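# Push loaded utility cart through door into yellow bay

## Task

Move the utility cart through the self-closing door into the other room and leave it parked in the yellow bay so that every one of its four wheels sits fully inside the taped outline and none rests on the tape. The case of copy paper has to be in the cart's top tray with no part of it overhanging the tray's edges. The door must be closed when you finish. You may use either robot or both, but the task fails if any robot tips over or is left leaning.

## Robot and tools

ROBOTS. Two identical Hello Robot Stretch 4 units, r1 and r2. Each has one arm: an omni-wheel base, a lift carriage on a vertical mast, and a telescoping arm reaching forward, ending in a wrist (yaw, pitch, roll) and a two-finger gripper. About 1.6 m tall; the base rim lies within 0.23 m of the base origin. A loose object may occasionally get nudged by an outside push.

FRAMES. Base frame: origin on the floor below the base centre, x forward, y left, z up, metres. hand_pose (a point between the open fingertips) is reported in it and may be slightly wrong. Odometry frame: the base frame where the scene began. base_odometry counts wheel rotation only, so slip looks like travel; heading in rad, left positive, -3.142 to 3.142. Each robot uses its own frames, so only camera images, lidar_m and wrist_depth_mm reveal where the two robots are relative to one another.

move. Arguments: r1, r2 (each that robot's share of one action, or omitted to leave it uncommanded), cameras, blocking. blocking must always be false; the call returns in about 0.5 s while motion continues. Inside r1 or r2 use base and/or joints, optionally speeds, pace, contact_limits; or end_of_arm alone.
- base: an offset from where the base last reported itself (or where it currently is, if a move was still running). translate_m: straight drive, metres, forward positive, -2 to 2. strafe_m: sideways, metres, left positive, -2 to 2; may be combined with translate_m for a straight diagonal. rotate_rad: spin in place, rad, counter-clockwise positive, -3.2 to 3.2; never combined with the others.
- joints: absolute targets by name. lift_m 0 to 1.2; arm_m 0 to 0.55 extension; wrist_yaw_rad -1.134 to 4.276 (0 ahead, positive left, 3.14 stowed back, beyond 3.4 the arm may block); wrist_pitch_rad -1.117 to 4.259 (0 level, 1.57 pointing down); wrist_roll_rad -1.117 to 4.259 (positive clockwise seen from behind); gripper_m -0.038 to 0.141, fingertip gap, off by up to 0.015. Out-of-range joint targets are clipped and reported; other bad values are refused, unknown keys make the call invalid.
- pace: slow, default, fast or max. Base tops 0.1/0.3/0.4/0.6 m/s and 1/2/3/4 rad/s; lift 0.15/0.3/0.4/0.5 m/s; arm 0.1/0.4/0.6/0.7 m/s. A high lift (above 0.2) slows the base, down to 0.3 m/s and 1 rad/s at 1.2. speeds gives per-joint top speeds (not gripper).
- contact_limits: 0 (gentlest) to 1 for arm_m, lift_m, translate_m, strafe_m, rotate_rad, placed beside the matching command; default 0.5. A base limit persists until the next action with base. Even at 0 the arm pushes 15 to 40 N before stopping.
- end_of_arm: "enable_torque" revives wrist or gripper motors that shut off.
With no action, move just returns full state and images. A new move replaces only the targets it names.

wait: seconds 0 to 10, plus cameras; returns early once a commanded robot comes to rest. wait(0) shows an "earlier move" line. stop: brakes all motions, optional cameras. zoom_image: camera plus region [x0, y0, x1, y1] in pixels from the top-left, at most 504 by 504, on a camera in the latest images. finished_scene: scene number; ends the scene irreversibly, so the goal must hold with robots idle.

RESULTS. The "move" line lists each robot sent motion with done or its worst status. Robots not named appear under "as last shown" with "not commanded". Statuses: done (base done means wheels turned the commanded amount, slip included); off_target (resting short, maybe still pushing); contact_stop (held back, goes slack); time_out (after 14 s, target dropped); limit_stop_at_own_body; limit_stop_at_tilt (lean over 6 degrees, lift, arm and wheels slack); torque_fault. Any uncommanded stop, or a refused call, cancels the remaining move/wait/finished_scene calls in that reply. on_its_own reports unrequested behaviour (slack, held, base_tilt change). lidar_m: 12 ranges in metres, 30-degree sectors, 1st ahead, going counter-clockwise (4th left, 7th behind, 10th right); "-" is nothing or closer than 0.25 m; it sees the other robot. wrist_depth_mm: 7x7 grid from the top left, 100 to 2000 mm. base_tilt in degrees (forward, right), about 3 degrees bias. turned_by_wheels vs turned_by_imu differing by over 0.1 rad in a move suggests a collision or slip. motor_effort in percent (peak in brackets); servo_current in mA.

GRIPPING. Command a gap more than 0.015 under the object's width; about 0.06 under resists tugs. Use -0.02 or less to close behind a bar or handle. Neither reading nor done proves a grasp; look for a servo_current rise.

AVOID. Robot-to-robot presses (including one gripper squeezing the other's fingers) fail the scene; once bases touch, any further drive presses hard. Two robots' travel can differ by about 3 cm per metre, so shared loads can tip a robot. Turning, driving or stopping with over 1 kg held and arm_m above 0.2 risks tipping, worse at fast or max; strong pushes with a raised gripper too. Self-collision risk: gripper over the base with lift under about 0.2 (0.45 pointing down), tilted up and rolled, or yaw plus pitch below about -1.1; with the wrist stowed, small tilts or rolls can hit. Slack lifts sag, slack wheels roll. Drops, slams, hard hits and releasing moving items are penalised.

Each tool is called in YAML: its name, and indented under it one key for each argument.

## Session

move:
  blocking: false

Scene clock: 0.00 s.
r1.base_odometry: x=+0.000 y=+0.000 heading=+0.000
r1.turned_by_wheels: +0.000
r1.turned_by_imu: +0.000
r1.base_tilt: forward=-1.6 right=+1.3
r1.lidar_m: 0.96 1.73 2.02 2.40 3.92 1.60 0.85 0.77 0.78 0.89 0.77 0.78
r1.base_status: not commanded
r1.joint_positions: lift_m=+0.124 arm_m=+0.000 wrist_yaw_rad=+3.194 wrist_pitch_rad=+0.002 wrist_roll_rad=+0.000 gripper_m=+0.056
r1.joint_status: not commanded
r1.measured_speeds: all 0
r1.motor_effort: lift_m=+19 arm_m=-4 wheel_0=-2 wheel_1=+1 wheel_2=+0
r1.servo_current: wrist_yaw_rad=59 wrist_pitch_rad=46 wrist_roll_rad=46 gripper_m=39
r1.hand_pose: x=-0.1216 y=+0.0722 z=+0.3019 quat_wxyz=(-0.026, -0.001, +0.000, +1.000) (m; r1's base frame)
r1.wrist_depth_mm: - 135 - - - - - / - 123 135 - - - - / - 121 191 - - - - / 110 136 194 - - - - / 137 - - - 1618 - - / 226 - 190 1098 188 1160 1118 / 224 163 750 798 768 768 759
r2.base_odometry: x=+0.000 y=+0.000 heading=+0.000
r2.turned_by_wheels: +0.000
r2.turned_by_imu: +0.000
r2.base_tilt: forward=-0.6 right=+0.1
r2.lidar_m: 1.29 1.32 1.58 2.33 2.36 2.78 1.41 1.41 2.77 2.39 2.42 1.48
r2.base_status: not commanded
r2.joint_positions: lift_m=+0.200 arm_m=+0.000 wrist_yaw_rad=+3.211 wrist_pitch_rad=+0.001 wrist_roll_rad=+0.000 gripper_m=+0.056
r2.joint_status: not commanded
r2.measured_speeds: all 0
r2.motor_effort: lift_m=+18 arm_m=-4 wheel_0=-1 wheel_1=+1 wheel_2=+1
r2.servo_current: wrist_yaw_rad=46 wrist_pitch_rad=39 wrist_roll_rad=52 gripper_m=52
r2.hand_pose: x=-0.1229 y=+0.0671 z=+0.3779 quat_wxyz=(-0.035, -0.001, +0.000, +0.999) (m; r2's base frame)
r2.wrist_depth_mm: - - 137 - - - - / - - 137 - - - - / - 109 138 - - - - / - 140 175 - - - - / 214 - - - - - - / 213 1281 196 1255 190 1336 1182 / 208 243 866 - - 854 878
pictures: r1_head_camera, r1_head_left_camera, r1_head_right_camera, r1_wrist_camera, r2_head_camera, r2_head_left_camera, r2_head_right_camera, r2_wrist_camera
Images, in order (width x height): r1_head_camera 420x560, r1_head_left_camera 420x672, r1_head_right_camera 420x672, r1_wrist_camera 616x392, r2_head_camera 420x560, r2_head_left_camera 420x672, r2_head_right_camera 420x672, r2_wrist_camera 616x392.

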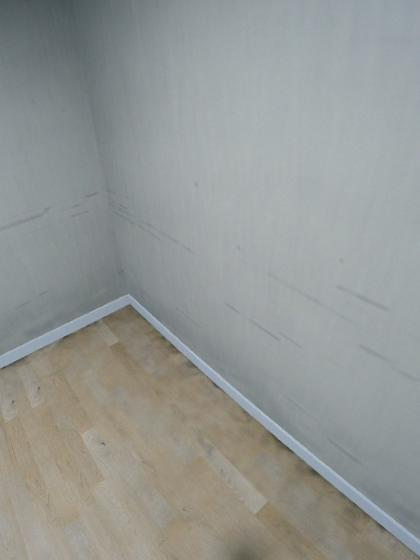

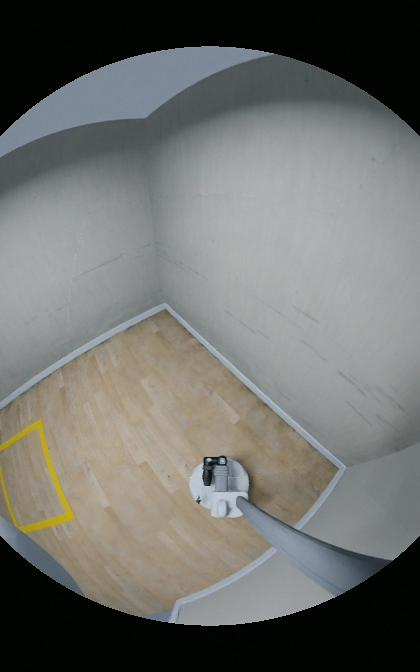

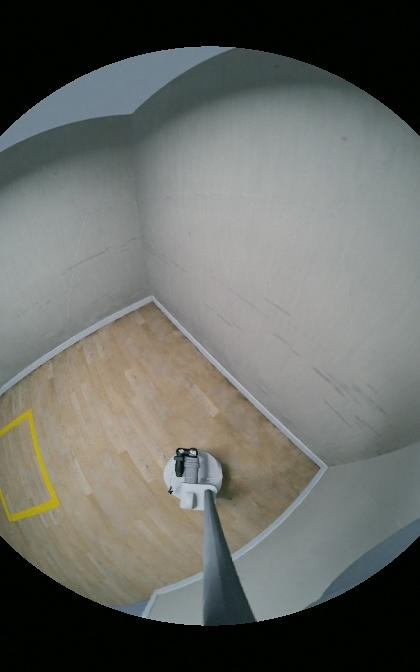

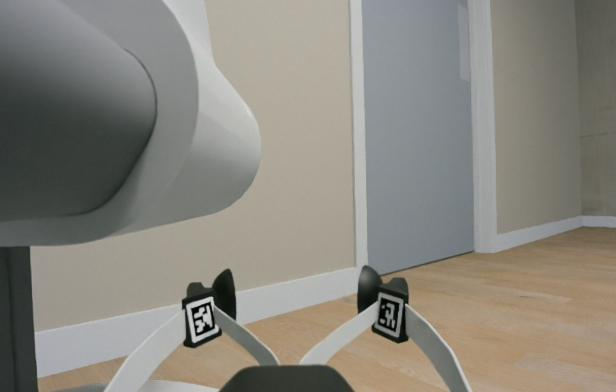

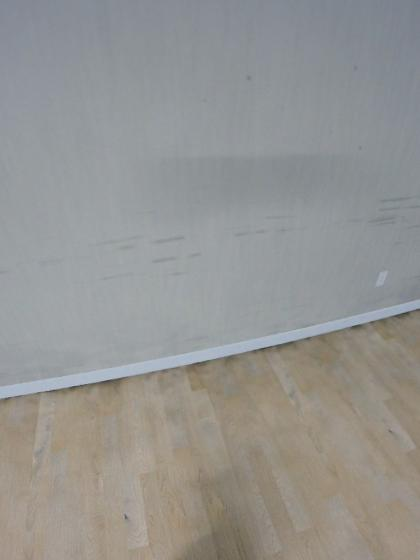

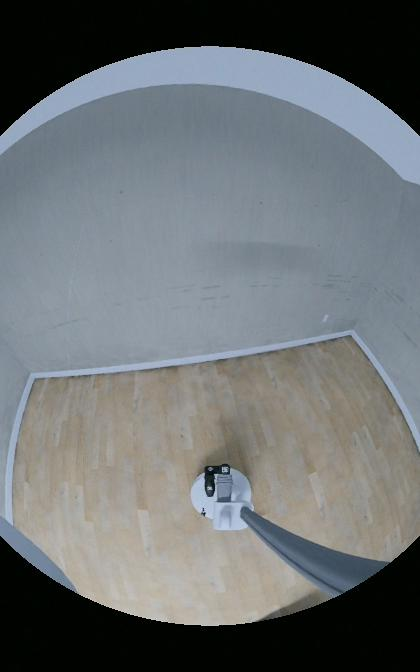

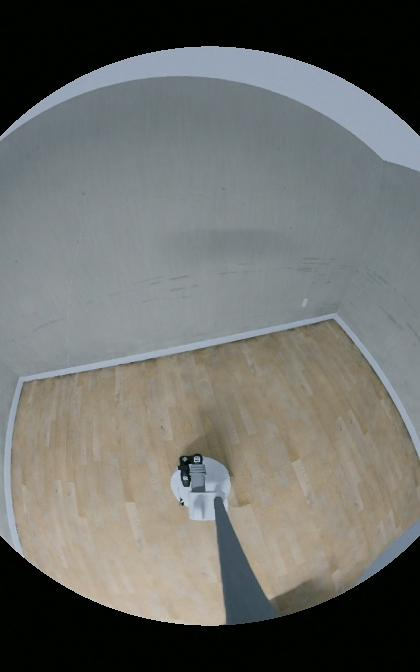

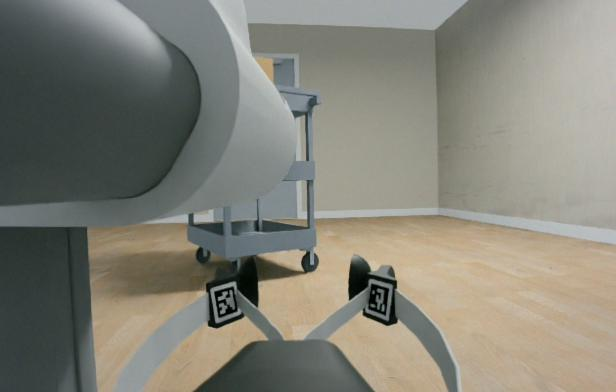

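move:
  blocking: false
  cameras: []
  r1: {"base":{"rotate_rad":2.6},"joints":{"lift_m":0.685}}
  r2: {"base":{"rotate_rad":3.1},"joints":{"lift_m":0.78}}

wait:
  seconds: 2.5
  cameras: []

wait:
  seconds: 1.5
  cameras: ["r1_head_camera","r1_head_left_camera","r1_head_right_camera","r2_head_camera","r2_head_left_camera","r2_head_right_camera"]

Scene clock: 11.10 s.
move: r1 moving; r2 moving
r1.base_odometry: x=+0.000 y=+0.000 heading=+0.253
r1.turned_by_wheels: +0.253
r1.turned_by_imu: +0.253
r1.base_tilt: forward=-1.6 right=+1.3
r1.lidar_m: 1.15 2.01 2.11 2.98 2.65 1.07 0.80 0.74 0.81 0.80 0.72 0.82
r1.base_status: rotate_rad moving
r1.joint_positions: lift_m=+0.162 arm_m=+0.000 wrist_yaw_rad=+3.194 wrist_pitch_rad=+0.002 wrist_roll_rad=+0.000 gripper_m=+0.056
r1.joint_status: lift_m moving
r1.measured_speeds: translate_m=+0.000 strafe_m=+0.000 rotate_rad=+0.974 lift_m=+0.146 arm_m=+0.000 wrist_yaw_rad=+0.000 wrist_pitch_rad=+0.000 wrist_roll_rad=+0.000
r1.motor_effort: lift_m=+24(27) arm_m=-4(4) wheel_0=-7(9) wheel_1=-6(7) wheel_2=-6(7)
r1.servo_current: wrist_yaw_rad=46(59) wrist_pitch_rad=39(52) wrist_roll_rad=33(65) gripper_m=39(46)
r1.hand_pose: x=-0.1216 y=+0.0722 z=+0.3395 quat_wxyz=(-0.026, -0.001, +0.000, +1.000) (m; r1's base frame)
r1.wrist_depth_mm: - 135 - - - - 1808 / - 123 135 - - - 1808 / - 121 192 - - - 1756 / 111 136 195 - - - 1808 / 137 - - - - - 1808 / 216 - 190 - 188 1229 1229 / 224 151 831 153 854 820 878
r2.base_odometry: x=+0.000 y=+0.000 heading=+0.252
r2.turned_by_wheels: +0.252
r2.turned_by_imu: +0.245
r2.base_tilt: forward=-0.7 right=+0.0
r2.lidar_m: 1.29 1.38 1.94 2.33 2.46 3.37 1.44 3.35 2.49 2.40 1.84 1.36
r2.base_status: rotate_rad moving
r2.joint_positions: lift_m=+0.238 arm_m=+0.000 wrist_yaw_rad=+3.211 wrist_pitch_rad=+0.001 wrist_roll_rad=+0.000 gripper_m=+0.056
r2.joint_status: lift_m moving
r2.measured_speeds: translate_m=+0.002 strafe_m=+0.000 rotate_rad=+0.977 lift_m=+0.146 arm_m=+0.000 wrist_yaw_rad=+0.000 wrist_pitch_rad=+0.000 wrist_roll_rad=+0.000
r2.motor_effort: lift_m=+23(25) arm_m=-4(4) wheel_0=-4(9) wheel_1=-10(10) wheel_2=-10(11)
r2.servo_current: wrist_yaw_rad=52(52) wrist_pitch_rad=46(46) wrist_roll_rad=52(65) gripper_m=46(52)
r2.hand_pose: x=-0.1229 y=+0.0671 z=+0.4157 quat_wxyz=(-0.035, -0.001, +0.000, +0.999) (m; r2's base frame)
r2.wrist_depth_mm: - - 137 - - - - / - - 137 1756 - - - / - 110 138 - - - - / - 140 176 - - - - / 215 - - - - - - / 213 1366 196 1430 190 1464 1281 / 210 242 1008 - - 976 946
pictures: none
No camera images: "cameras" was empty.

Scene clock: 13.60 s.
earlier move: r1 moving; r2 moving
r1.base_odometry: x=+0.000 y=+0.000 heading=+2.600
r1.turned_by_wheels: +2.347
r1.turned_by_imu: +2.360
r1.base_tilt: forward=-1.6 right=+1.3
r1.lidar_m: 1.69 0.86 0.74 0.75 0.90 0.77 0.78 0.92 1.66 2.00 2.38 3.90
r1.base_status: done
r1.joint_positions: lift_m=+0.685 arm_m=+0.000 wrist_yaw_rad=+3.194 wrist_pitch_rad=+0.002 wrist_roll_rad=+0.000 gripper_m=+0.056
r1.joint_status: lift_m moving
r1.measured_speeds: all 0
r1.motor_effort: lift_m=+25(28) arm_m=-4(4) wheel_0=-1(10) wheel_1=-1(9) wheel_2=+0(8)
r1.servo_current: wrist_yaw_rad=39(65) wrist_pitch_rad=46(52) wrist_roll_rad=33(65) gripper_m=39(52)
r1.hand_pose: x=-0.1216 y=+0.0722 z=+0.8621 quat_wxyz=(-0.026, -0.001, +0.000, +1.000) (m; r1's base frame)
r1.wrist_depth_mm: - 135 - - - - - / - 122 135 - - - - / - 121 191 - - - - / 110 136 194 - - - - / 137 - - - - - - / 215 - 191 - 187 - - / - 140 - 137 - - -
r2.base_odometry: x=+0.000 y=+0.000 heading=+3.099
r2.turned_by_wheels: +2.847
r2.turned_by_imu: +2.772
r2.base_tilt: forward=-0.7 right=+0.1
r2.lidar_m: 1.46 1.38 2.89 2.38 2.37 1.57 1.30 1.31 1.49 2.35 2.35 2.65
r2.base_status: done
r2.joint_positions: lift_m=+0.780 arm_m=+0.000 wrist_yaw_rad=+3.211 wrist_pitch_rad=+0.001 wrist_roll_rad=+0.000 gripper_m=+0.056
r2.joint_status: lift_m moving
r2.measured_speeds: all 0
r2.motor_effort: lift_m=+21(26) arm_m=-4(4) wheel_0=-3(10) wheel_1=-2(10) wheel_2=-4(13)
r2.servo_current: wrist_yaw_rad=52(52) wrist_pitch_rad=33(46) wrist_roll_rad=52(65) gripper_m=52(52)
r2.hand_pose: x=-0.1228 y=+0.0671 z=+0.9576 quat_wxyz=(-0.035, -0.001, +0.000, +0.999) (m; r2's base frame)
r2.wrist_depth_mm: - - 137 - - - - / - 107 137 - - - - / - 113 138 233 - - - / - 140 164 - - - - / 216 - - - - - - / 212 - 190 - 188 - - / 211 123 - - - - -
wait: 2.50 s; no rest
pictures: none
No camera images: "cameras" was empty.

Scene clock: 13.77 s.
earlier move: r1 done; r2 moving
r1.base_odometry: x=+0.000 y=+0.000 heading=+2.600
r1.turned_by_wheels: +0.000
r1.turned_by_imu: +0.000
r1.base_tilt: forward=-1.6 right=+1.3
r1.lidar_m: 1.68 0.87 0.75 0.76 0.90 0.75 0.78 0.93 1.67 2.01 2.40 3.92
r1.base_status: done
r1.joint_positions: lift_m=+0.685 arm_m=+0.000 wrist_yaw_rad=+3.194 wrist_pitch_rad=+0.002 wrist_roll_rad=+0.000 gripper_m=+0.056
r1.joint_status: all done
r1.measured_speeds: all 0
r1.motor_effort: lift_m=+24(28) arm_m=-4(4) wheel_0=-1(10) wheel_1=-1(9) wheel_2=+0(8)
r1.servo_current: wrist_yaw_rad=39(65) wrist_pitch_rad=33(52) wrist_roll_rad=39(65) gripper_m=39(52)
r1.hand_pose: x=-0.1216 y=+0.0722 z=+0.8621 quat_wxyz=(-0.026, -0.001, +0.000, +1.000) (m; r1's base frame)
r1.wrist_depth_mm: - 135 - - - - - / - 122 135 - - - - / - 121 190 - - - - / 110 135 195 - - - - / 137 - - - - - - / 216 - 190 - 188 - - / - 140 - 137 - - -
r2.base_odometry: x=+0.000 y=+0.000 heading=+3.099
r2.turned_by_wheels: +0.000
r2.turned_by_imu: +0.000
r2.base_tilt: forward=-0.7 right=+0.1
r2.lidar_m: 1.44 1.42 2.83 2.37 2.39 1.59 1.31 1.28 1.53 2.34 2.34 2.68
r2.base_status: done
r2.joint_positions: lift_m=+0.780 arm_m=+0.000 wrist_yaw_rad=+3.211 wrist_pitch_rad=+0.001 wrist_roll_rad=+0.000 gripper_m=+0.056
r2.joint_status: lift_m moving
r2.measured_speeds: all 0
r2.motor_effort: lift_m=+20(26) arm_m=-4(4) wheel_0=-3(10) wheel_1=-2(10) wheel_2=-4(13)
r2.servo_current: wrist_yaw_rad=46(52) wrist_pitch_rad=39(46) wrist_roll_rad=46(65) gripper_m=52(59)
r2.hand_pose: x=-0.1228 y=+0.0671 z=+0.9576 quat_wxyz=(-0.035, -0.001, +0.000, +0.999) (m; r2's base frame)
r2.wrist_depth_mm: - - 137 - - - - / - 107 138 - - - - / - 113 138 234 - - - / - 140 164 - - - - / 216 - - - - - - / 213 - 189 - 188 - - / 211 123 - - - - -
wait: 0.17 of 1.5 s (r1 has come to rest)
pictures: r1_head_camera, r1_head_left_camera, r1_head_right_camera, r2_head_camera, r2_head_left_camera, r2_head_right_camera
Images, in order (width x height): r1_head_camera 420x560, r1_head_left_camera 420x672, r1_head_right_camera 420x672, r2_head_camera 420x560, r2_head_left_camera 420x672, r2_head_right_camera 420x672.

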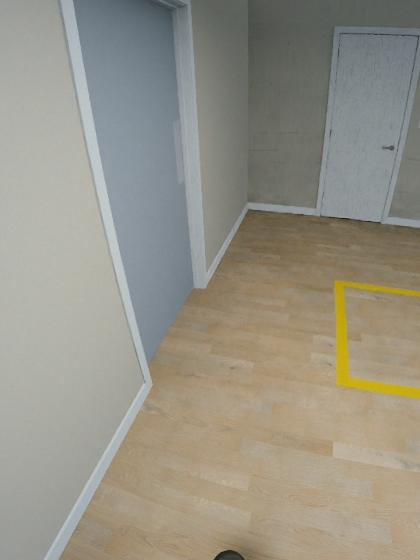

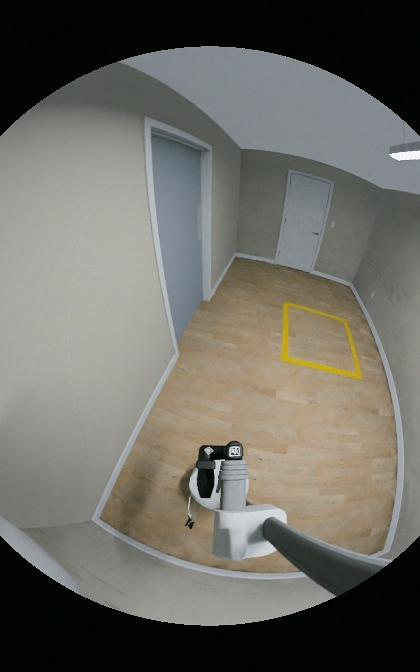

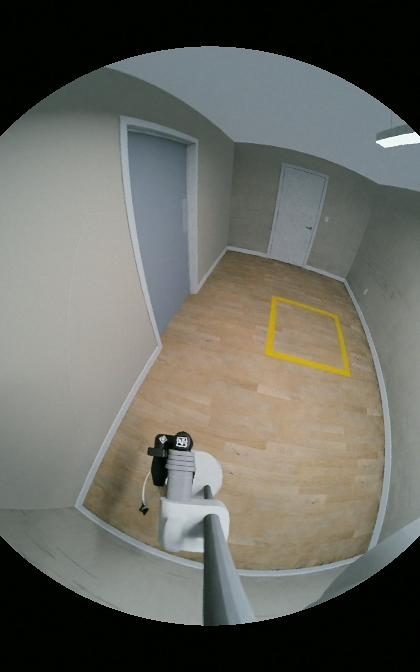

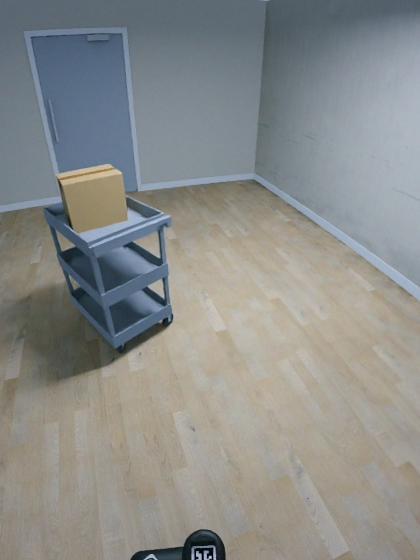

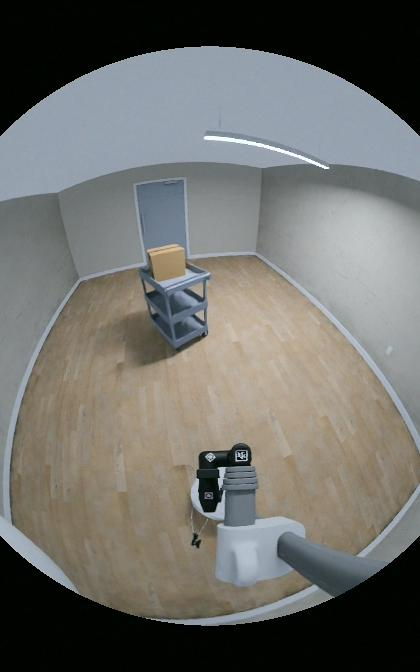

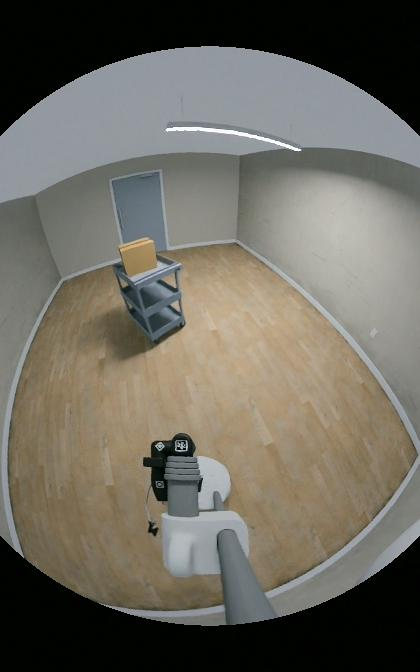

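move:
  blocking: false
  cameras: []
  r1: {"base":{"rotate_rad":1.287},"joints":{"lift_m":0.55}}
  r2: {"base":{"translate_m":0.85,"strafe_m":-0.08},"joints":{"lift_m":0.685,"wrist_yaw_rad":0,"gripper_m":0.1}}

wait:
  seconds: 2.2
  cameras: []

wait:
  seconds: 3
  cameras: ["r1_head_camera","r1_head_right_camera","r2_head_camera"]

Scene clock: 96.47 s.
earlier move: r2 done
move: r1 moving; r2 moving
r1.base_odometry: x=+0.000 y=+0.000 heading=+2.853
r1.turned_by_wheels: +0.253
r1.turned_by_imu: +0.253
r1.base_tilt: forward=-1.6 right=+1.3
r1.lidar_m: 1.09 0.77 0.75 0.80 0.81 0.75 0.80 1.12 2.03 2.13 2.88 2.97
r1.base_status: rotate_rad moving
r1.joint_positions: lift_m=+0.647 arm_m=+0.000 wrist_yaw_rad=+3.194 wrist_pitch_rad=+0.002 wrist_roll_rad=+0.000 gripper_m=+0.056
r1.joint_status: lift_m moving
r1.measured_speeds: translate_m=-0.001 strafe_m=+0.001 rotate_rad=+0.974 lift_m=-0.146 arm_m=+0.000 wrist_yaw_rad=+0.000 wrist_pitch_rad=+0.000 wrist_roll_rad=+0.000
r1.motor_effort: lift_m=+9(24) arm_m=-4(4) wheel_0=-8(8) wheel_1=-6(9) wheel_2=-7(7)
r1.servo_current: wrist_yaw_rad=59(78) wrist_pitch_rad=46(46) wrist_roll_rad=46(59) gripper_m=39(46)
r1.hand_pose: x=-0.1216 y=+0.0722 z=+0.8251 quat_wxyz=(-0.026, -0.001, +0.000, +1.000) (m; r1's base frame)
r1.wrist_depth_mm: - 135 - - - - - / - 124 135 - - - - / - 121 192 - - - - / 110 136 195 - - - - / 137 - - - - - - / 216 - 190 - 187 - - / - 141 - 137 - - -
r2.base_odometry: x=-0.031 y=+0.004 heading=+3.099
r2.turned_by_wheels: +0.000
r2.turned_by_imu: +0.001
r2.base_tilt: forward=-0.7 right=+0.1
r2.lidar_m: 1.44 1.37 2.89 2.39 2.41 1.58 1.34 1.34 1.55 2.33 2.32 2.68
r2.base_status: translate_m moving; strafe_m moving
r2.joint_positions: lift_m=+0.742 arm_m=+0.000 wrist_yaw_rad=+2.651 wrist_pitch_rad=+0.001 wrist_roll_rad=+0.000 gripper_m=+0.075
r2.joint_status: lift_m moving; wrist_yaw_rad moving; gripper_m moving
r2.measured_speeds: translate_m=+0.121 strafe_m=-0.013 rotate_rad=-0.002 lift_m=-0.146 arm_m=+0.000 wrist_yaw_rad=-1.726 wrist_pitch_rad=+0.000 wrist_roll_rad=+0.000
r2.motor_effort: lift_m=+13(21) arm_m=-4(4) wheel_0=+4(11) wheel_1=+5(7) wheel_2=-12(13)
r2.servo_current: wrist_yaw_rad=98(137) wrist_pitch_rad=39(46) wrist_roll_rad=59(59) gripper_m=85(91)
r2.hand_pose: x=-0.0421 y=+0.2131 z=+0.9202 quat_wxyz=(+0.243, -0.001, +0.000, +0.970) (m; r2's base frame)
r2.wrist_depth_mm: - - - - - - - / 200 - - - - - - / 208 - - - - - - / 233 - - - - - - / - - - - - - - / - - 189 - 189 - - / - - - - - 1863 1863
pictures: none
No camera images: "cameras" was empty.

Scene clock: 97.87 s.
earlier move: r1 done; r2 moving
r1.base_odometry: x=+0.000 y=+0.000 heading=-2.397
r1.turned_by_wheels: +1.034
r1.turned_by_imu: +1.039
r1.base_tilt: forward=-1.6 right=+1.2
r1.lidar_m: 0.75 0.78 0.82 0.77 0.81 1.11 2.01 2.13 2.87 3.23 1.11 0.81
r1.base_status: done
r1.joint_positions: lift_m=+0.550 arm_m=+0.000 wrist_yaw_rad=+3.194 wrist_pitch_rad=+0.002 wrist_roll_rad=+0.000 gripper_m=+0.056
r1.joint_status: all done
r1.measured_speeds: all 0
r1.motor_effort: lift_m=+12(24) arm_m=-4(4) wheel_0=-2(11) wheel_1=-2(9) wheel_2=-1(8)
r1.servo_current: wrist_yaw_rad=46(78) wrist_pitch_rad=46(52) wrist_roll_rad=52(72) gripper_m=39(52)
r1.hand_pose: x=-0.1216 y=+0.0722 z=+0.7281 quat_wxyz=(-0.026, -0.001, +0.000, +1.000) (m; r1's base frame)
r1.wrist_depth_mm: - 135 - - - - - / - 123 146 - - - - / - 121 190 - - - - / 110 136 207 - - - - / 216 - - - - - - / - - 194 - 188 - - / 1576 1576 1618 153 1708 1499 -
r2.base_odometry: x=-0.388 y=+0.053 heading=+3.100
r2.turned_by_wheels: +0.000
r2.turned_by_imu: +0.001
r2.base_tilt: forward=-0.7 right=+0.0
r2.lidar_m: 1.14 1.06 3.03 2.51 2.53 1.98 1.67 1.66 1.93 2.20 2.18 2.52
r2.base_status: translate_m moving; strafe_m moving
r2.joint_positions: lift_m=+0.685 arm_m=+0.000 wrist_yaw_rad=+0.222 wrist_pitch_rad=+0.001 wrist_roll_rad=+0.000 gripper_m=+0.100
r2.joint_status: lift_m moving; wrist_yaw_rad moving; the others done
r2.measured_speeds: translate_m=+0.300 strafe_m=-0.028 rotate_rad=+0.003 lift_m=+0.000 arm_m=+0.000 wrist_yaw_rad=-1.737 wrist_pitch_rad=+0.000 wrist_roll_rad=+0.000
r2.motor_effort: lift_m=+15(21) arm_m=-4(4) wheel_0=+3(12) wheel_1=+6(8) wheel_2=-9(14)
r2.servo_current: wrist_yaw_rad=91(137) wrist_pitch_rad=33(46) wrist_roll_rad=46(59) gripper_m=52(91)
r2.hand_pose: x=+0.4715 y=-0.0217 z=+0.8632 quat_wxyz=(+0.994, +0.000, +0.001, +0.111) (m; r2's base frame)
r2.wrist_depth_mm: - - - - - - - / - - - - - - - / - - 1160 - - - - / - - 1118 - - - - / - - - - - - - / - - 189 1078 195 - - / 1921 1808 - - 1921 1756 1756
wait: 1.40 of 2.2 s (r1 has come to rest)
pictures: none
No camera images: "cameras" was empty.

Scene clock: 100.30 s.
earlier move: r2 done
r1.base_odometry: x=+0.000 y=+0.000 heading=-2.397
r1.turned_by_wheels: +0.000
r1.turned_by_imu: +0.000
r1.base_tilt: forward=-1.6 right=+1.3
r1.lidar_m: 0.75 0.79 0.81 0.77 0.81 1.11 2.03 2.13 2.87 3.25 1.12 0.78
r1.base_status: done
r1.joint_positions: lift_m=+0.550 arm_m=+0.000 wrist_yaw_rad=+3.194 wrist_pitch_rad=+0.002 wrist_roll_rad=+0.000 gripper_m=+0.056
r1.joint_status: all done
r1.measured_speeds: all 0
r1.motor_effort: lift_m=+12(24) arm_m=-4(4) wheel_0=-2(11) wheel_1=-2(9) wheel_2=-1(8)
r1.servo_current: wrist_yaw_rad=46(78) wrist_pitch_rad=52(52) wrist_roll_rad=46(72) gripper_m=39(52)
r1.hand_pose: x=-0.1216 y=+0.0722 z=+0.7281 quat_wxyz=(-0.026, -0.001, +0.000, +1.000) (m; r1's base frame)
r1.wrist_depth_mm: - 135 - - - - - / - 123 146 - - - - / - 121 191 - - - - / 110 136 206 - - - - / 217 - - - - - - / - - 193 - 188 - - / 1661 1661 1661 153 1661 1499 -
r2.base_odometry: x=-0.846 y=+0.116 heading=+3.100
r2.turned_by_wheels: +0.000
r2.turned_by_imu: +0.001
r2.base_tilt: forward=-0.7 right=+0.0
r2.lidar_m: 0.81 0.69 0.71 2.72 2.69 2.52 2.10 2.11 2.40 2.02 2.02 2.31
r2.base_status: done
r2.joint_positions: lift_m=+0.685 arm_m=+0.000 wrist_yaw_rad=+0.003 wrist_pitch_rad=+0.001 wrist_roll_rad=+0.000 gripper_m=+0.100
r2.joint_status: all done
r2.measured_speeds: all 0
r2.motor_effort: lift_m=+14(21) arm_m=-4(4) wheel_0=+3(12) wheel_1=+3(8) wheel_2=-3(14)
r2.servo_current: wrist_yaw_rad=39(137) wrist_pitch_rad=39(46) wrist_roll_rad=39(59) gripper_m=59(91)
r2.hand_pose: x=+0.4596 y=-0.0866 z=+0.8632 quat_wxyz=(+1.000, +0.000, +0.001, +0.001) (m; r2's base frame)
r2.wrist_depth_mm: - - - - - - - / - - - - - - - / - - - - - - - / 831 - - - - - - / 512 - - - - - - / - - 195 - 195 - - / - 831 1983 - 1863 1808 1756
wait: 2.43 of 3 s (r2 has come to rest)
pictures: r1_head_camera, r1_head_right_camera, r2_head_camera
Images, in order (width x height): r1_head_camera 420x560, r1_head_right_camera 420x672, r2_head_camera 420x560.

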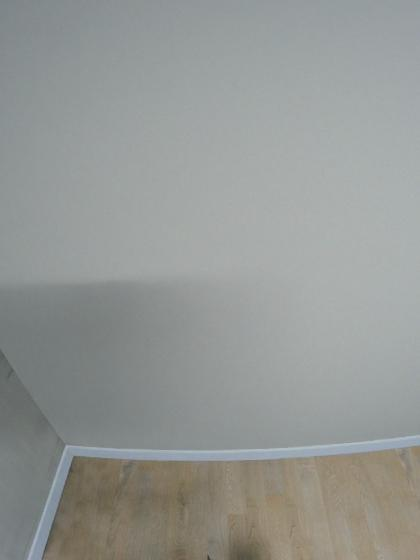

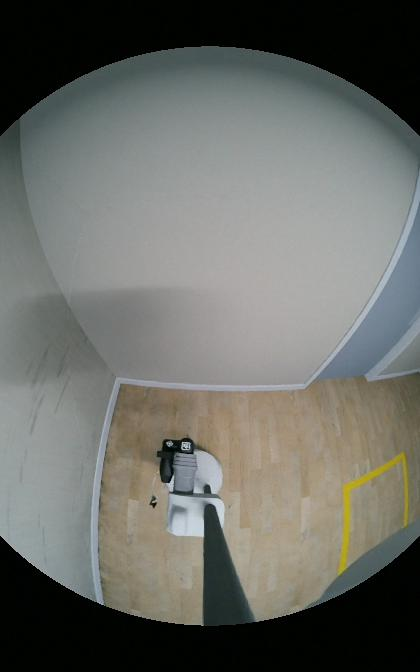

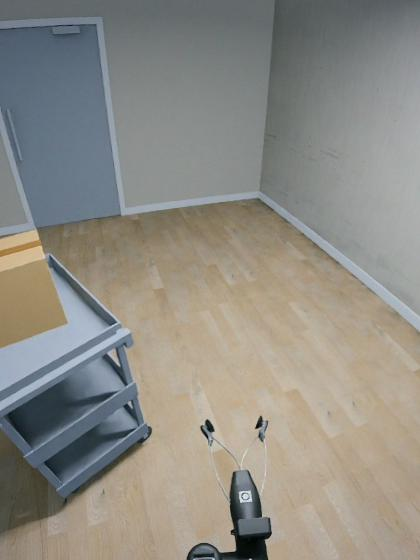

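move:
  blocking: false
  cameras: []
  r1: {"base":{"rotate_rad":0.048},"joints":{"wrist_yaw_rad":0,"wrist_roll_rad":1.57,"gripper_m":-0.03}}
  r2: {"base":{"rotate_rad":0.785},"joints":{"wrist_roll_rad":1.57}}

wait:
  seconds: 1
  cameras: []

wait:
  seconds: 2.5
  cameras: []

move:
  blocking: false
  cameras: ["r2_head_camera","r2_wrist_camera"]
  r1: {"base":{"strafe_m":-1.62}}

wait:
  seconds: 8
  cameras: ["r1_head_camera","r1_head_right_camera"]

Scene clock: 114.33 s.
move: r1 moving; r2 moving
r1.base_odometry: x=+0.000 y=+0.000 heading=-2.349
r1.turned_by_wheels: +0.048
r1.turned_by_imu: +0.048
r1.base_tilt: forward=-1.6 right=+1.3
r1.lidar_m: 0.75 0.79 0.78 0.75 0.81 1.17 2.00 2.14 3.02 2.72 1.05 0.79
r1.base_status: rotate_rad moving
r1.joint_positions: lift_m=+0.550 arm_m=+0.000 wrist_yaw_rad=+2.607 wrist_pitch_rad=+0.002 wrist_roll_rad=+0.582 gripper_m=+0.037
r1.joint_status: wrist_yaw_rad moving; wrist_roll_rad moving; gripper_m moving
r1.measured_speeds: translate_m=+0.000 strafe_m=+0.000 rotate_rad=+0.000 lift_m=+0.000 arm_m=+0.000 wrist_yaw_rad=-1.819 wrist_pitch_rad=+0.000 wrist_roll_rad=+1.820
r1.motor_effort: lift_m=+12(12) arm_m=-4(4) wheel_0=-1(6) wheel_1=-1(6) wheel_2=-1(7)
r1.servo_current: wrist_yaw_rad=98(111) wrist_pitch_rad=39(52) wrist_roll_rad=104(117) gripper_m=104(104)
r1.hand_pose: x=-0.0328 y=+0.2221 z=+0.7281 quat_wxyz=(+0.253, +0.075, +0.277, +0.924) (m; r1's base frame)
r1.wrist_depth_mm: - - - - - - - / - - - - - - - / - - - - - - - / - - - - - - - / - - - - - - - / - - 193 - 187 - - / - 142 - 158 1255 - -
r2.base_odometry: x=-0.846 y=+0.116 heading=-2.932
r2.turned_by_wheels: +0.252
r2.turned_by_imu: +0.245
r2.base_tilt: forward=-0.6 right=+0.0
r2.lidar_m: 0.73 0.68 2.88 2.70 2.78 2.24 2.09 2.18 2.16 2.02 2.09 2.78
r2.base_status: rotate_rad moving
r2.joint_positions: lift_m=+0.685 arm_m=+0.000 wrist_yaw_rad=+0.003 wrist_pitch_rad=+0.001 wrist_roll_rad=+0.588 gripper_m=+0.100
r2.joint_status: wrist_roll_rad moving
r2.measured_speeds: translate_m=+0.000 strafe_m=-0.002 rotate_rad=+0.978 lift_m=+0.000 arm_m=+0.000 wrist_yaw_rad=-0.001 wrist_pitch_rad=+0.000 wrist_roll_rad=+1.820
r2.motor_effort: lift_m=+14(14) arm_m=-4(4) wheel_0=-7(9) wheel_1=-9(9) wheel_2=-11(11)
r2.servo_current: wrist_yaw_rad=59(59) wrist_pitch_rad=46(46) wrist_roll_rad=78(98) gripper_m=52(59)
r2.hand_pose: x=+0.4595 y=-0.0867 z=+0.8632 quat_wxyz=(+0.957, +0.290, +0.001, +0.001) (m; r2's base frame)
r2.wrist_depth_mm: - - - - - - - / - - - - - - - / - - - - - - - / - - - - - - - / 715 732 - - - - 1708 / 691 715 193 - 194 1618 1336 / 676 512 - - 1618 1336 1138
pictures: none
No camera images: "cameras" was empty.

Scene clock: 115.33 s.
earlier move: r1 moving; r2 moving
r1.base_odometry: x=+0.000 y=+0.000 heading=-2.349
r1.turned_by_wheels: +0.000
r1.turned_by_imu: +0.000
r1.base_tilt: forward=-1.6 right=+1.3
r1.lidar_m: 0.75 0.80 0.80 0.77 0.81 1.16 2.00 2.15 2.99 2.72 1.05 0.79
r1.base_status: done
r1.joint_positions: lift_m=+0.550 arm_m=+0.000 wrist_yaw_rad=+0.787 wrist_pitch_rad=+0.002 wrist_roll_rad=+1.568 gripper_m=-0.029
r1.joint_status: wrist_yaw_rad moving; wrist_roll_rad moving; gripper_m moving
r1.measured_speeds: translate_m=+0.000 strafe_m=+0.000 rotate_rad=+0.000 lift_m=+0.000 arm_m=+0.000 wrist_yaw_rad=-1.820 wrist_pitch_rad=+0.000 wrist_roll_rad=+0.000
r1.motor_effort: lift_m=+12(12) arm_m=-3(4) wheel_0=-2(6) wheel_1=-1(6) wheel_2=+0(7)
r1.servo_current: wrist_yaw_rad=91(117) wrist_pitch_rad=39(52) wrist_roll_rad=65(117) gripper_m=59(124)
r1.hand_pose: x=+0.4364 y=+0.1426 z=+0.7281 quat_wxyz=(+0.654, +0.652, +0.272, +0.271) (m; r1's base frame)
r1.wrist_depth_mm: - - - - - - - / - - - - - - - / - - - - - - - / - - - - - - - / - - - - - - - / - - 180 198 173 - - / - 136 158 - 150 - -
r2.base_odometry: x=-0.846 y=+0.116 heading=-2.399
r2.turned_by_wheels: +0.532
r2.turned_by_imu: +0.519
r2.base_tilt: forward=-0.7 right=+0.1
r2.lidar_m: 0.68 2.85 2.68 2.78 2.23 2.09 2.18 2.15 2.01 2.08 2.79 0.71
r2.base_status: rotate_rad moving
r2.joint_positions: lift_m=+0.685 arm_m=+0.000 wrist_yaw_rad=+0.003 wrist_pitch_rad=+0.001 wrist_roll_rad=+1.568 gripper_m=+0.100
r2.joint_status: all done
r2.measured_speeds: all 0
r2.motor_effort: lift_m=+14(14) arm_m=-4(4) wheel_0=-5(10) wheel_1=-3(10) wheel_2=-4(11)
r2.servo_current: wrist_yaw_rad=46(59) wrist_pitch_rad=39(46) wrist_roll_rad=52(98) gripper_m=46(59)
r2.hand_pose: x=+0.4595 y=-0.0867 z=+0.8632 quat_wxyz=(+0.708, +0.706, +0.001, +0.001) (m; r2's base frame)
r2.wrist_depth_mm: - - - 517 - 668 512 / - - - 521 - 768 517 / - - 741 525 1138 - 521 / - - 768 525 1138 - 530 / - - 798 539 976 - 535 / - - 193 535 194 544 544 / - - - - - 1863 1205
wait: 1.00 s; no rest
pictures: none
No camera images: "cameras" was empty.

Scene clock: 115.37 s.
earlier move: r1 moving; r2 done
r1.base_odometry: x=+0.000 y=+0.000 heading=-2.349
r1.turned_by_wheels: +0.000
r1.turned_by_imu: +0.000
r1.base_tilt: forward=-1.6 right=+1.3
r1.lidar_m: 0.74 0.81 0.79 0.77 0.81 1.16 1.99 2.14 3.01 2.69 1.07 0.79
r1.base_status: done
r1.joint_positions: lift_m=+0.550 arm_m=+0.000 wrist_yaw_rad=+0.727 wrist_pitch_rad=+0.002 wrist_roll_rad=+1.568 gripper_m=-0.029
r1.joint_status: wrist_yaw_rad moving; wrist_roll_rad moving; gripper_m moving
r1.measured_speeds: translate_m=+0.000 strafe_m=+0.000 rotate_rad=+0.000 lift_m=+0.000 arm_m=+0.000 wrist_yaw_rad=-1.820 wrist_pitch_rad=+0.000 wrist_roll_rad=+0.000
r1.motor_effort: lift_m=+12(12) arm_m=-4(4) wheel_0=-2(6) wheel_1=-1(6) wheel_2=+0(7)
r1.servo_current: wrist_yaw_rad=85(117) wrist_pitch_rad=39(52) wrist_roll_rad=59(117) gripper_m=59(124)
r1.hand_pose: x=+0.4445 y=+0.1263 z=+0.7281 quat_wxyz=(+0.662, +0.660, +0.252, +0.251) (m; r1's base frame)
r1.wrist_depth_mm: - - - - - - - / - - - - - - - / - - - - - - - / - - - - - - - / - - - - - - - / - - 180 198 172 - - / - 136 158 - 150 - -
r2.base_odometry: x=-0.846 y=+0.116 heading=-2.399
r2.turned_by_wheels: +0.000
r2.turned_by_imu: +0.000
r2.base_tilt: forward=-0.7 right=+0.0
r2.lidar_m: 0.69 2.87 2.68 2.79 2.21 2.08 2.18 2.12 2.02 2.11 2.79 0.73
r2.base_status: done
r2.joint_positions: lift_m=+0.685 arm_m=+0.000 wrist_yaw_rad=+0.003 wrist_pitch_rad=+0.001 wrist_roll_rad=+1.568 gripper_m=+0.100
r2.joint_status: all done
r2.measured_speeds: all 0
r2.motor_effort: lift_m=+14(14) arm_m=-4(4) wheel_0=-4(10) wheel_1=-3(10) wheel_2=-5(11)
r2.servo_current: wrist_yaw_rad=52(59) wrist_pitch_rad=39(46) wrist_roll_rad=46(98) gripper_m=52(59)
r2.hand_pose: x=+0.4595 y=-0.0867 z=+0.8632 quat_wxyz=(+0.708, +0.706, +0.001, +0.001) (m; r2's base frame)
r2.wrist_depth_mm: - - - 512 - 668 512 / - - - 521 - 778 512 / - - 732 525 1118 - 521 / - - 768 535 1118 - 530 / - - 798 535 960 - 535 / - - 194 535 193 544 544 / - - - - - 1863 1205
wait: 0.03 of 2.5 s (r2 has come to rest)
pictures: none
No camera images: "cameras" was empty.

Scene clock: 115.87 s.
earlier move: r1 moving
move: r1 moving
r1.base_odometry: x=-0.026 y=+0.025 heading=-2.349
r1.turned_by_wheels: +0.000
r1.turned_by_imu: +0.000
r1.base_tilt: forward=-1.6 right=+1.3
r1.lidar_m: 0.74 0.79 0.83 0.80 0.84 1.22 2.00 2.15 3.01 2.69 1.06 0.79
r1.base_status: strafe_m moving
r1.joint_positions: lift_m=+0.550 arm_m=+0.000 wrist_yaw_rad=+0.009 wrist_pitch_rad=+0.002 wrist_roll_rad=+1.568 gripper_m=-0.029
r1.joint_status: wrist_yaw_rad moving; wrist_roll_rad moving; the others done
r1.measured_speeds: translate_m=-0.001 strafe_m=-0.141 rotate_rad=+0.003 lift_m=+0.000 arm_m=+0.000 wrist_yaw_rad=-0.302 wrist_pitch_rad=+0.000 wrist_roll_rad=+0.000
r1.motor_effort: lift_m=+12(13) arm_m=-3(4) wheel_0=+9(11) wheel_1=-10(10) wheel_2=+1(1)
r1.servo_current: wrist_yaw_rad=46(104) wrist_pitch_rad=46(46) wrist_roll_rad=59(91) gripper_m=59(65)
r1.hand_pose: x=+0.4600 y=-0.0849 z=+0.7281 quat_wxyz=(+0.708, +0.706, +0.004, +0.002) (m; r1's base frame)
r1.wrist_depth_mm: - - - - - - - / - - - - - - - / - - - - - - - / - - - - - - - / - - - - - - - / - - 181 198 174 - - / - 136 158 - 150 - -
r2: as last shown
r2.base_tilt: forward=-0.6 right=+0.1
r2.lidar_m: 0.69 2.86 2.68 2.77 2.20 2.08 2.18 2.12 2.02 2.09 2.79 0.75
r2.motor_effort: lift_m=+14(14) arm_m=-4(4) wheel_0=-4(4) wheel_1=-3(3) wheel_2=-5(5)
r2.servo_current: wrist_yaw_rad=39(52) wrist_pitch_rad=46(46) wrist_roll_rad=52(52) gripper_m=52(59)
r2.wrist_depth_mm: - - - 517 - 676 512 / - - - 521 - 768 517 / - - 741 521 1118 - 525 / - - 768 530 1138 - 525 / - - 788 535 946 - 535 / - - 193 539 193 544 549 / - - - - - 1921 1205
pictures: r2_head_camera, r2_wrist_camera
Images, in order (width x height): r2_head_camera 420x560, r2_wrist_camera 616x392.

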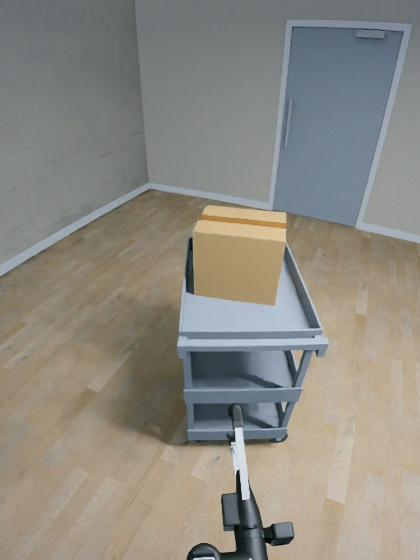

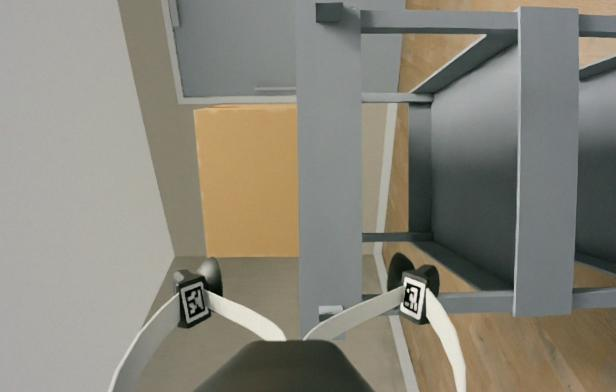

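Scene clock: 122.10 s.
earlier move: r1 done
r1.base_odometry: x=-1.154 y=+1.137 heading=-2.349
r1.turned_by_wheels: +0.000
r1.turned_by_imu: -0.011
r1.base_tilt: forward=-1.6 right=+1.3
r1.lidar_m: 0.77 0.83 1.02 2.36 2.51 2.15 2.06 2.18 2.43 2.34 1.00 0.83
r1.base_status: done
r1.joint_positions: lift_m=+0.550 arm_m=+0.000 wrist_yaw_rad=+0.003 wrist_pitch_rad=+0.002 wrist_roll_rad=+1.568 gripper_m=-0.029
r1.joint_status: all done
r1.measured_speeds: all 0
r1.motor_effort: lift_m=+13(13) arm_m=-3(4) wheel_0=+0(11) wheel_1=+0(10) wheel_2=+0(2)
r1.servo_current: wrist_yaw_rad=65(104) wrist_pitch_rad=46(52) wrist_roll_rad=59(91) gripper_m=65(72)
r1.hand_pose: x=+0.4595 y=-0.0867 z=+0.7281 quat_wxyz=(+0.708, +0.706, +0.002, +0.000) (m; r1's base frame)
r1.wrist_depth_mm: 574 569 - - - - - / - - - - - - - / - - - - - - - / - - - - - - - / - - - - - - - / - - 180 198 173 - - / - 136 159 - 150 - -
r2.base_odometry: x=-0.846 y=+0.116 heading=-2.399
r2.turned_by_wheels: +0.000
r2.turned_by_imu: +0.001
r2.base_tilt: forward=-0.6 right=+0.1
r2.lidar_m: 0.69 2.84 2.67 2.78 2.20 2.10 2.20 2.13 2.01 2.08 2.81 0.72
r2.base_status: not commanded
r2.joint_positions: lift_m=+0.685 arm_m=+0.000 wrist_yaw_rad=+0.003 wrist_pitch_rad=+0.001 wrist_roll_rad=+1.568 gripper_m=+0.100
r2.joint_status: not commanded
r2.measured_speeds: all 0
r2.motor_effort: lift_m=+14(14) arm_m=-4(4) wheel_0=-4(5) wheel_1=-3(3) wheel_2=-5(6)
r2.servo_current: wrist_yaw_rad=52(59) wrist_pitch_rad=46(52) wrist_roll_rad=46(59) gripper_m=52(59)
r2.hand_pose: x=+0.4595 y=-0.0867 z=+0.8632 quat_wxyz=(+0.708, +0.706, +0.001, +0.001) (m; r2's base frame)
r2.wrist_depth_mm: - - - 517 - 668 512 / - - - 521 - 768 517 / - - 741 521 1118 - 530 / - - 759 530 1098 - 535 / - - 788 535 960 - 535 / - - 193 535 194 554 554 / - - - - - 1921 1182
wait: 6.23 of 8 s (r1 has come to rest)
pictures: r1_head_camera, r1_head_right_camera
Images, in order (width x height): r1_head_camera 420x560, r1_head_right_camera 420x672.

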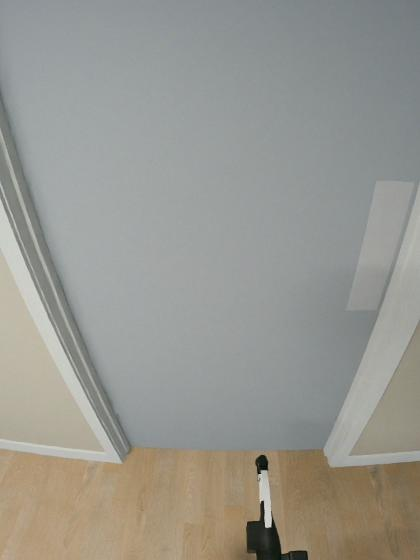

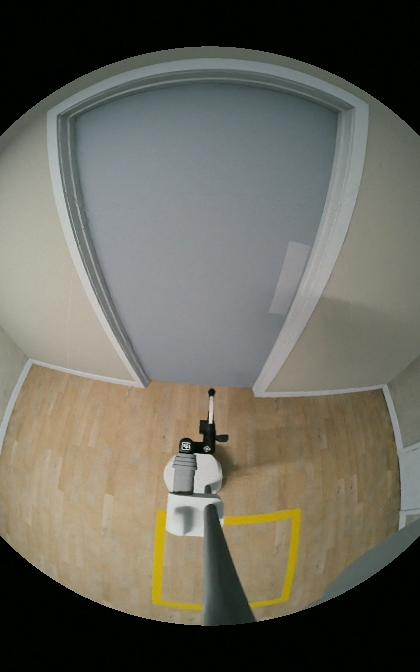

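move:
  blocking: false
  cameras: []
  r1: {"base":{"strafe_m":-0.2}}
  r2: {"base":{"translate_m":0.28,"strafe_m":-0.06}}

wait:
  seconds: 2
  cameras: []

wait:
  seconds: 1.5
  cameras: ["r1_head_camera","r2_head_camera","r2_wrist_camera"]

Scene clock: 137.80 s.
move: r1 moving; r2 moving
r1.base_odometry: x=-1.180 y=+1.163 heading=-2.349
r1.turned_by_wheels: +0.000
r1.turned_by_imu: +0.000
r1.base_tilt: forward=-1.6 right=+1.3
r1.lidar_m: 0.78 0.84 1.04 2.42 2.53 2.11 2.05 2.19 2.35 2.30 1.02 0.82
r1.base_status: strafe_m moving
r1.joint_positions: lift_m=+0.550 arm_m=+0.000 wrist_yaw_rad=+0.003 wrist_pitch_rad=+0.002 wrist_roll_rad=+1.568 gripper_m=-0.029
r1.joint_status: not commanded
r1.measured_speeds: translate_m=+0.000 strafe_m=-0.141 rotate_rad=-0.001 lift_m=+0.000 arm_m=+0.000 wrist_yaw_rad=+0.000 wrist_pitch_rad=+0.000 wrist_roll_rad=+0.000
r1.motor_effort: lift_m=+13(13) arm_m=-3(4) wheel_0=+9(9) wheel_1=-9(10) wheel_2=+0(1)
r1.servo_current: wrist_yaw_rad=39(65) wrist_pitch_rad=39(52) wrist_roll_rad=46(78) gripper_m=59(65)
r1.hand_pose: x=+0.4595 y=-0.0867 z=+0.7281 quat_wxyz=(+0.708, +0.706, +0.002, +0.000) (m; r1's base frame)
r1.wrist_depth_mm: 564 574 - - - - - / 564 564 - - - - - / 569 - - - - - - / - - - - - - - / - - - - - - - / - - 180 198 173 - - / - 135 159 - 150 - -
r2.base_odometry: x=-0.873 y=+0.100 heading=-2.399
r2.turned_by_wheels: +0.000
r2.turned_by_imu: +0.001
r2.base_tilt: forward=-0.7 right=+0.0
r2.lidar_m: 0.67 2.86 2.68 2.80 2.23 2.14 2.22 2.13 2.02 2.11 2.84 0.70
r2.base_status: translate_m moving; strafe_m moving
r2.joint_positions: lift_m=+0.685 arm_m=+0.000 wrist_yaw_rad=+0.003 wrist_pitch_rad=+0.001 wrist_roll_rad=+1.568 gripper_m=+0.100
r2.joint_status: not commanded
r2.measured_speeds: translate_m=+0.122 strafe_m=-0.024 rotate_rad=-0.001 lift_m=+0.000 arm_m=+0.000 wrist_yaw_rad=+0.000 wrist_pitch_rad=+0.000 wrist_roll_rad=+0.000
r2.motor_effort: lift_m=+14(14) arm_m=-4(4) wheel_0=+7(9) wheel_1=+4(7) wheel_2=-12(14)
r2.servo_current: wrist_yaw_rad=39(59) wrist_pitch_rad=39(46) wrist_roll_rad=46(52) gripper_m=46(52)
r2.hand_pose: x=+0.4595 y=-0.0867 z=+0.8632 quat_wxyz=(+0.708, +0.706, +0.001, +0.001) (m; r2's base frame)
r2.wrist_depth_mm: - - - 480 - 676 488 / - - - 492 - 891 492 / - - 699 500 - - 496 / - - 750 500 - - 500 / - - 768 750 508 - 504 / - - 193 508 193 517 512 / - - - - - 1863 1182
pictures: none
No camera images: "cameras" was empty.

Scene clock: 139.27 s.
earlier move: r1 done; r2 moving
r1.base_odometry: x=-1.296 y=+1.278 heading=-2.349
r1.turned_by_wheels: +0.000
r1.turned_by_imu: -0.001
r1.base_tilt: forward=-1.6 right=+1.3
r1.lidar_m: 0.76 0.84 1.02 2.56 2.70 2.14 2.05 2.19 2.21 2.13 1.02 0.74
r1.base_status: done
r1.joint_positions: lift_m=+0.550 arm_m=+0.000 wrist_yaw_rad=+0.003 wrist_pitch_rad=+0.002 wrist_roll_rad=+1.568 gripper_m=-0.029
r1.joint_status: not commanded
r1.measured_speeds: all 0
r1.motor_effort: lift_m=+13(13) arm_m=-3(4) wheel_0=-1(11) wheel_1=-1(10) wheel_2=+0(1)
r1.servo_current: wrist_yaw_rad=46(65) wrist_pitch_rad=39(52) wrist_roll_rad=52(78) gripper_m=59(65)
r1.hand_pose: x=+0.4595 y=-0.0867 z=+0.7281 quat_wxyz=(+0.708, +0.706, +0.002, +0.000) (m; r1's base frame)
r1.wrist_depth_mm: - - - - - - - / 535 535 539 - 544 544 544 / 569 569 - - - - - / 564 574 - - - - - / - - - - - - - / - - 180 198 173 - - / - 135 158 - 150 - -
r2.base_odometry: x=-1.090 y=-0.028 heading=-2.399
r2.turned_by_wheels: +0.000
r2.turned_by_imu: +0.000
r2.base_tilt: forward=-0.6 right=+0.1
r2.lidar_m: 0.43 2.77 2.65 2.69 2.52 2.38 2.46 2.18 2.08 2.13 2.90 0.45
r2.base_status: translate_m moving; strafe_m moving
r2.joint_positions: lift_m=+0.685 arm_m=+0.000 wrist_yaw_rad=+0.003 wrist_pitch_rad=+0.001 wrist_roll_rad=+1.568 gripper_m=+0.100
r2.joint_status: not commanded
r2.measured_speeds: translate_m=+0.039 strafe_m=-0.008 rotate_rad=-0.001 lift_m=+0.000 arm_m=+0.000 wrist_yaw_rad=+0.000 wrist_pitch_rad=+0.000 wrist_roll_rad=+0.000
r2.motor_effort: lift_m=+14(14) arm_m=-4(5) wheel_0=+0(12) wheel_1=+2(7) wheel_2=-4(14)
r2.servo_current: wrist_yaw_rad=46(59) wrist_pitch_rad=39(46) wrist_roll_rad=59(65) gripper_m=52(52)
r2.hand_pose: x=+0.4595 y=-0.0867 z=+0.8632 quat_wxyz=(+0.708, +0.706, +0.001, +0.001) (m; r2's base frame)
r2.wrist_depth_mm: - - - 188 245 1661 530 / - - - 189 248 820 - / - 455 449 191 251 854 - / - - 469 253 252 854 - / - - 488 254 255 866 - / - - 194 196 193 - - / - - - - 259 1756 492
wait: 1.47 of 2 s (r1 has come to rest)
pictures: none
No camera images: "cameras" was empty.

Scene clock: 139.70 s.
earlier move: r2 done
r1.base_odometry: x=-1.296 y=+1.278 heading=-2.349
r1.turned_by_wheels: +0.000
r1.turned_by_imu: +0.000
r1.base_tilt: forward=-1.6 right=+1.3
r1.lidar_m: 0.78 0.82 1.00 2.56 2.72 2.13 2.05 2.20 2.22 2.14 1.03 0.75
r1.base_status: done
r1.joint_positions: lift_m=+0.550 arm_m=+0.000 wrist_yaw_rad=+0.003 wrist_pitch_rad=+0.002 wrist_roll_rad=+1.568 gripper_m=-0.029
r1.joint_status: not commanded
r1.measured_speeds: all 0
r1.motor_effort: lift_m=+13(13) arm_m=-3(4) wheel_0=+0(11) wheel_1=+0(10) wheel_2=+0(1)
r1.servo_current: wrist_yaw_rad=46(65) wrist_pitch_rad=52(52) wrist_roll_rad=39(78) gripper_m=65(65)
r1.hand_pose: x=+0.4595 y=-0.0867 z=+0.7281 quat_wxyz=(+0.708, +0.706, +0.002, +0.000) (m; r1's base frame)
r1.wrist_depth_mm: - - - - - - - / 535 535 535 - 549 544 544 / 564 569 - - - - - / 574 569 - - - - - / - - - - - - - / - - 180 198 173 - - / - 136 159 - 150 - -
r2.base_odometry: x=-1.093 y=-0.029 heading=-2.399
r2.turned_by_wheels: +0.000
r2.turned_by_imu: +0.000
r2.base_tilt: forward=-0.6 right=+0.1
r2.lidar_m: 0.41 0.44 2.64 2.72 2.49 2.37 2.45 2.22 2.09 2.16 2.87 0.45
r2.base_status: done
r2.joint_positions: lift_m=+0.685 arm_m=+0.000 wrist_yaw_rad=+0.003 wrist_pitch_rad=+0.001 wrist_roll_rad=+1.568 gripper_m=+0.100
r2.joint_status: not commanded
r2.measured_speeds: all 0
r2.motor_effort: lift_m=+14(14) arm_m=-4(5) wheel_0=+4(12) wheel_1=+3(7) wheel_2=-3(14)
r2.servo_current: wrist_yaw_rad=46(59) wrist_pitch_rad=46(46) wrist_roll_rad=39(65) gripper_m=52(52)
r2.hand_pose: x=+0.4595 y=-0.0867 z=+0.8632 quat_wxyz=(+0.708, +0.706, +0.001, +0.001) (m; r2's base frame)
r2.wrist_depth_mm: - - - 183 240 1708 530 / - - - 186 245 809 - / - 455 449 189 247 842 - / - - 466 247 249 854 - / - - 484 251 251 866 - / - - 195 193 193 - - / - - - - - 1708 492
wait: 0.43 of 1.5 s (r2 has come to rest)
pictures: r1_head_camera, r2_head_camera, r2_wrist_camera
Images, in order (width x height): r1_head_camera 420x560, r2_head_camera 420x560, r2_wrist_camera 616x392.

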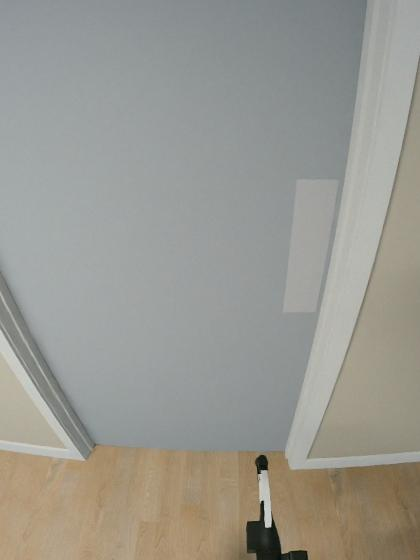

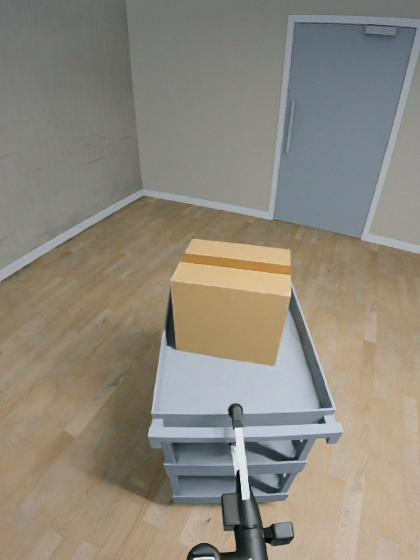

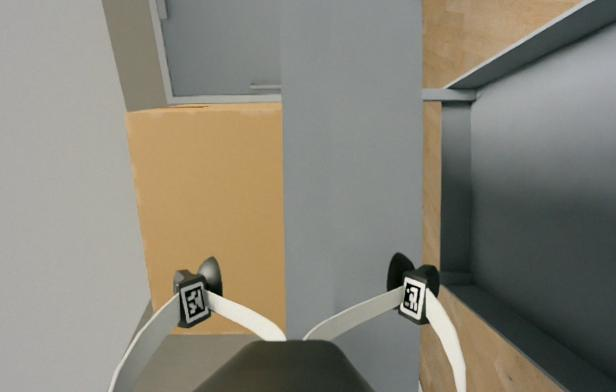

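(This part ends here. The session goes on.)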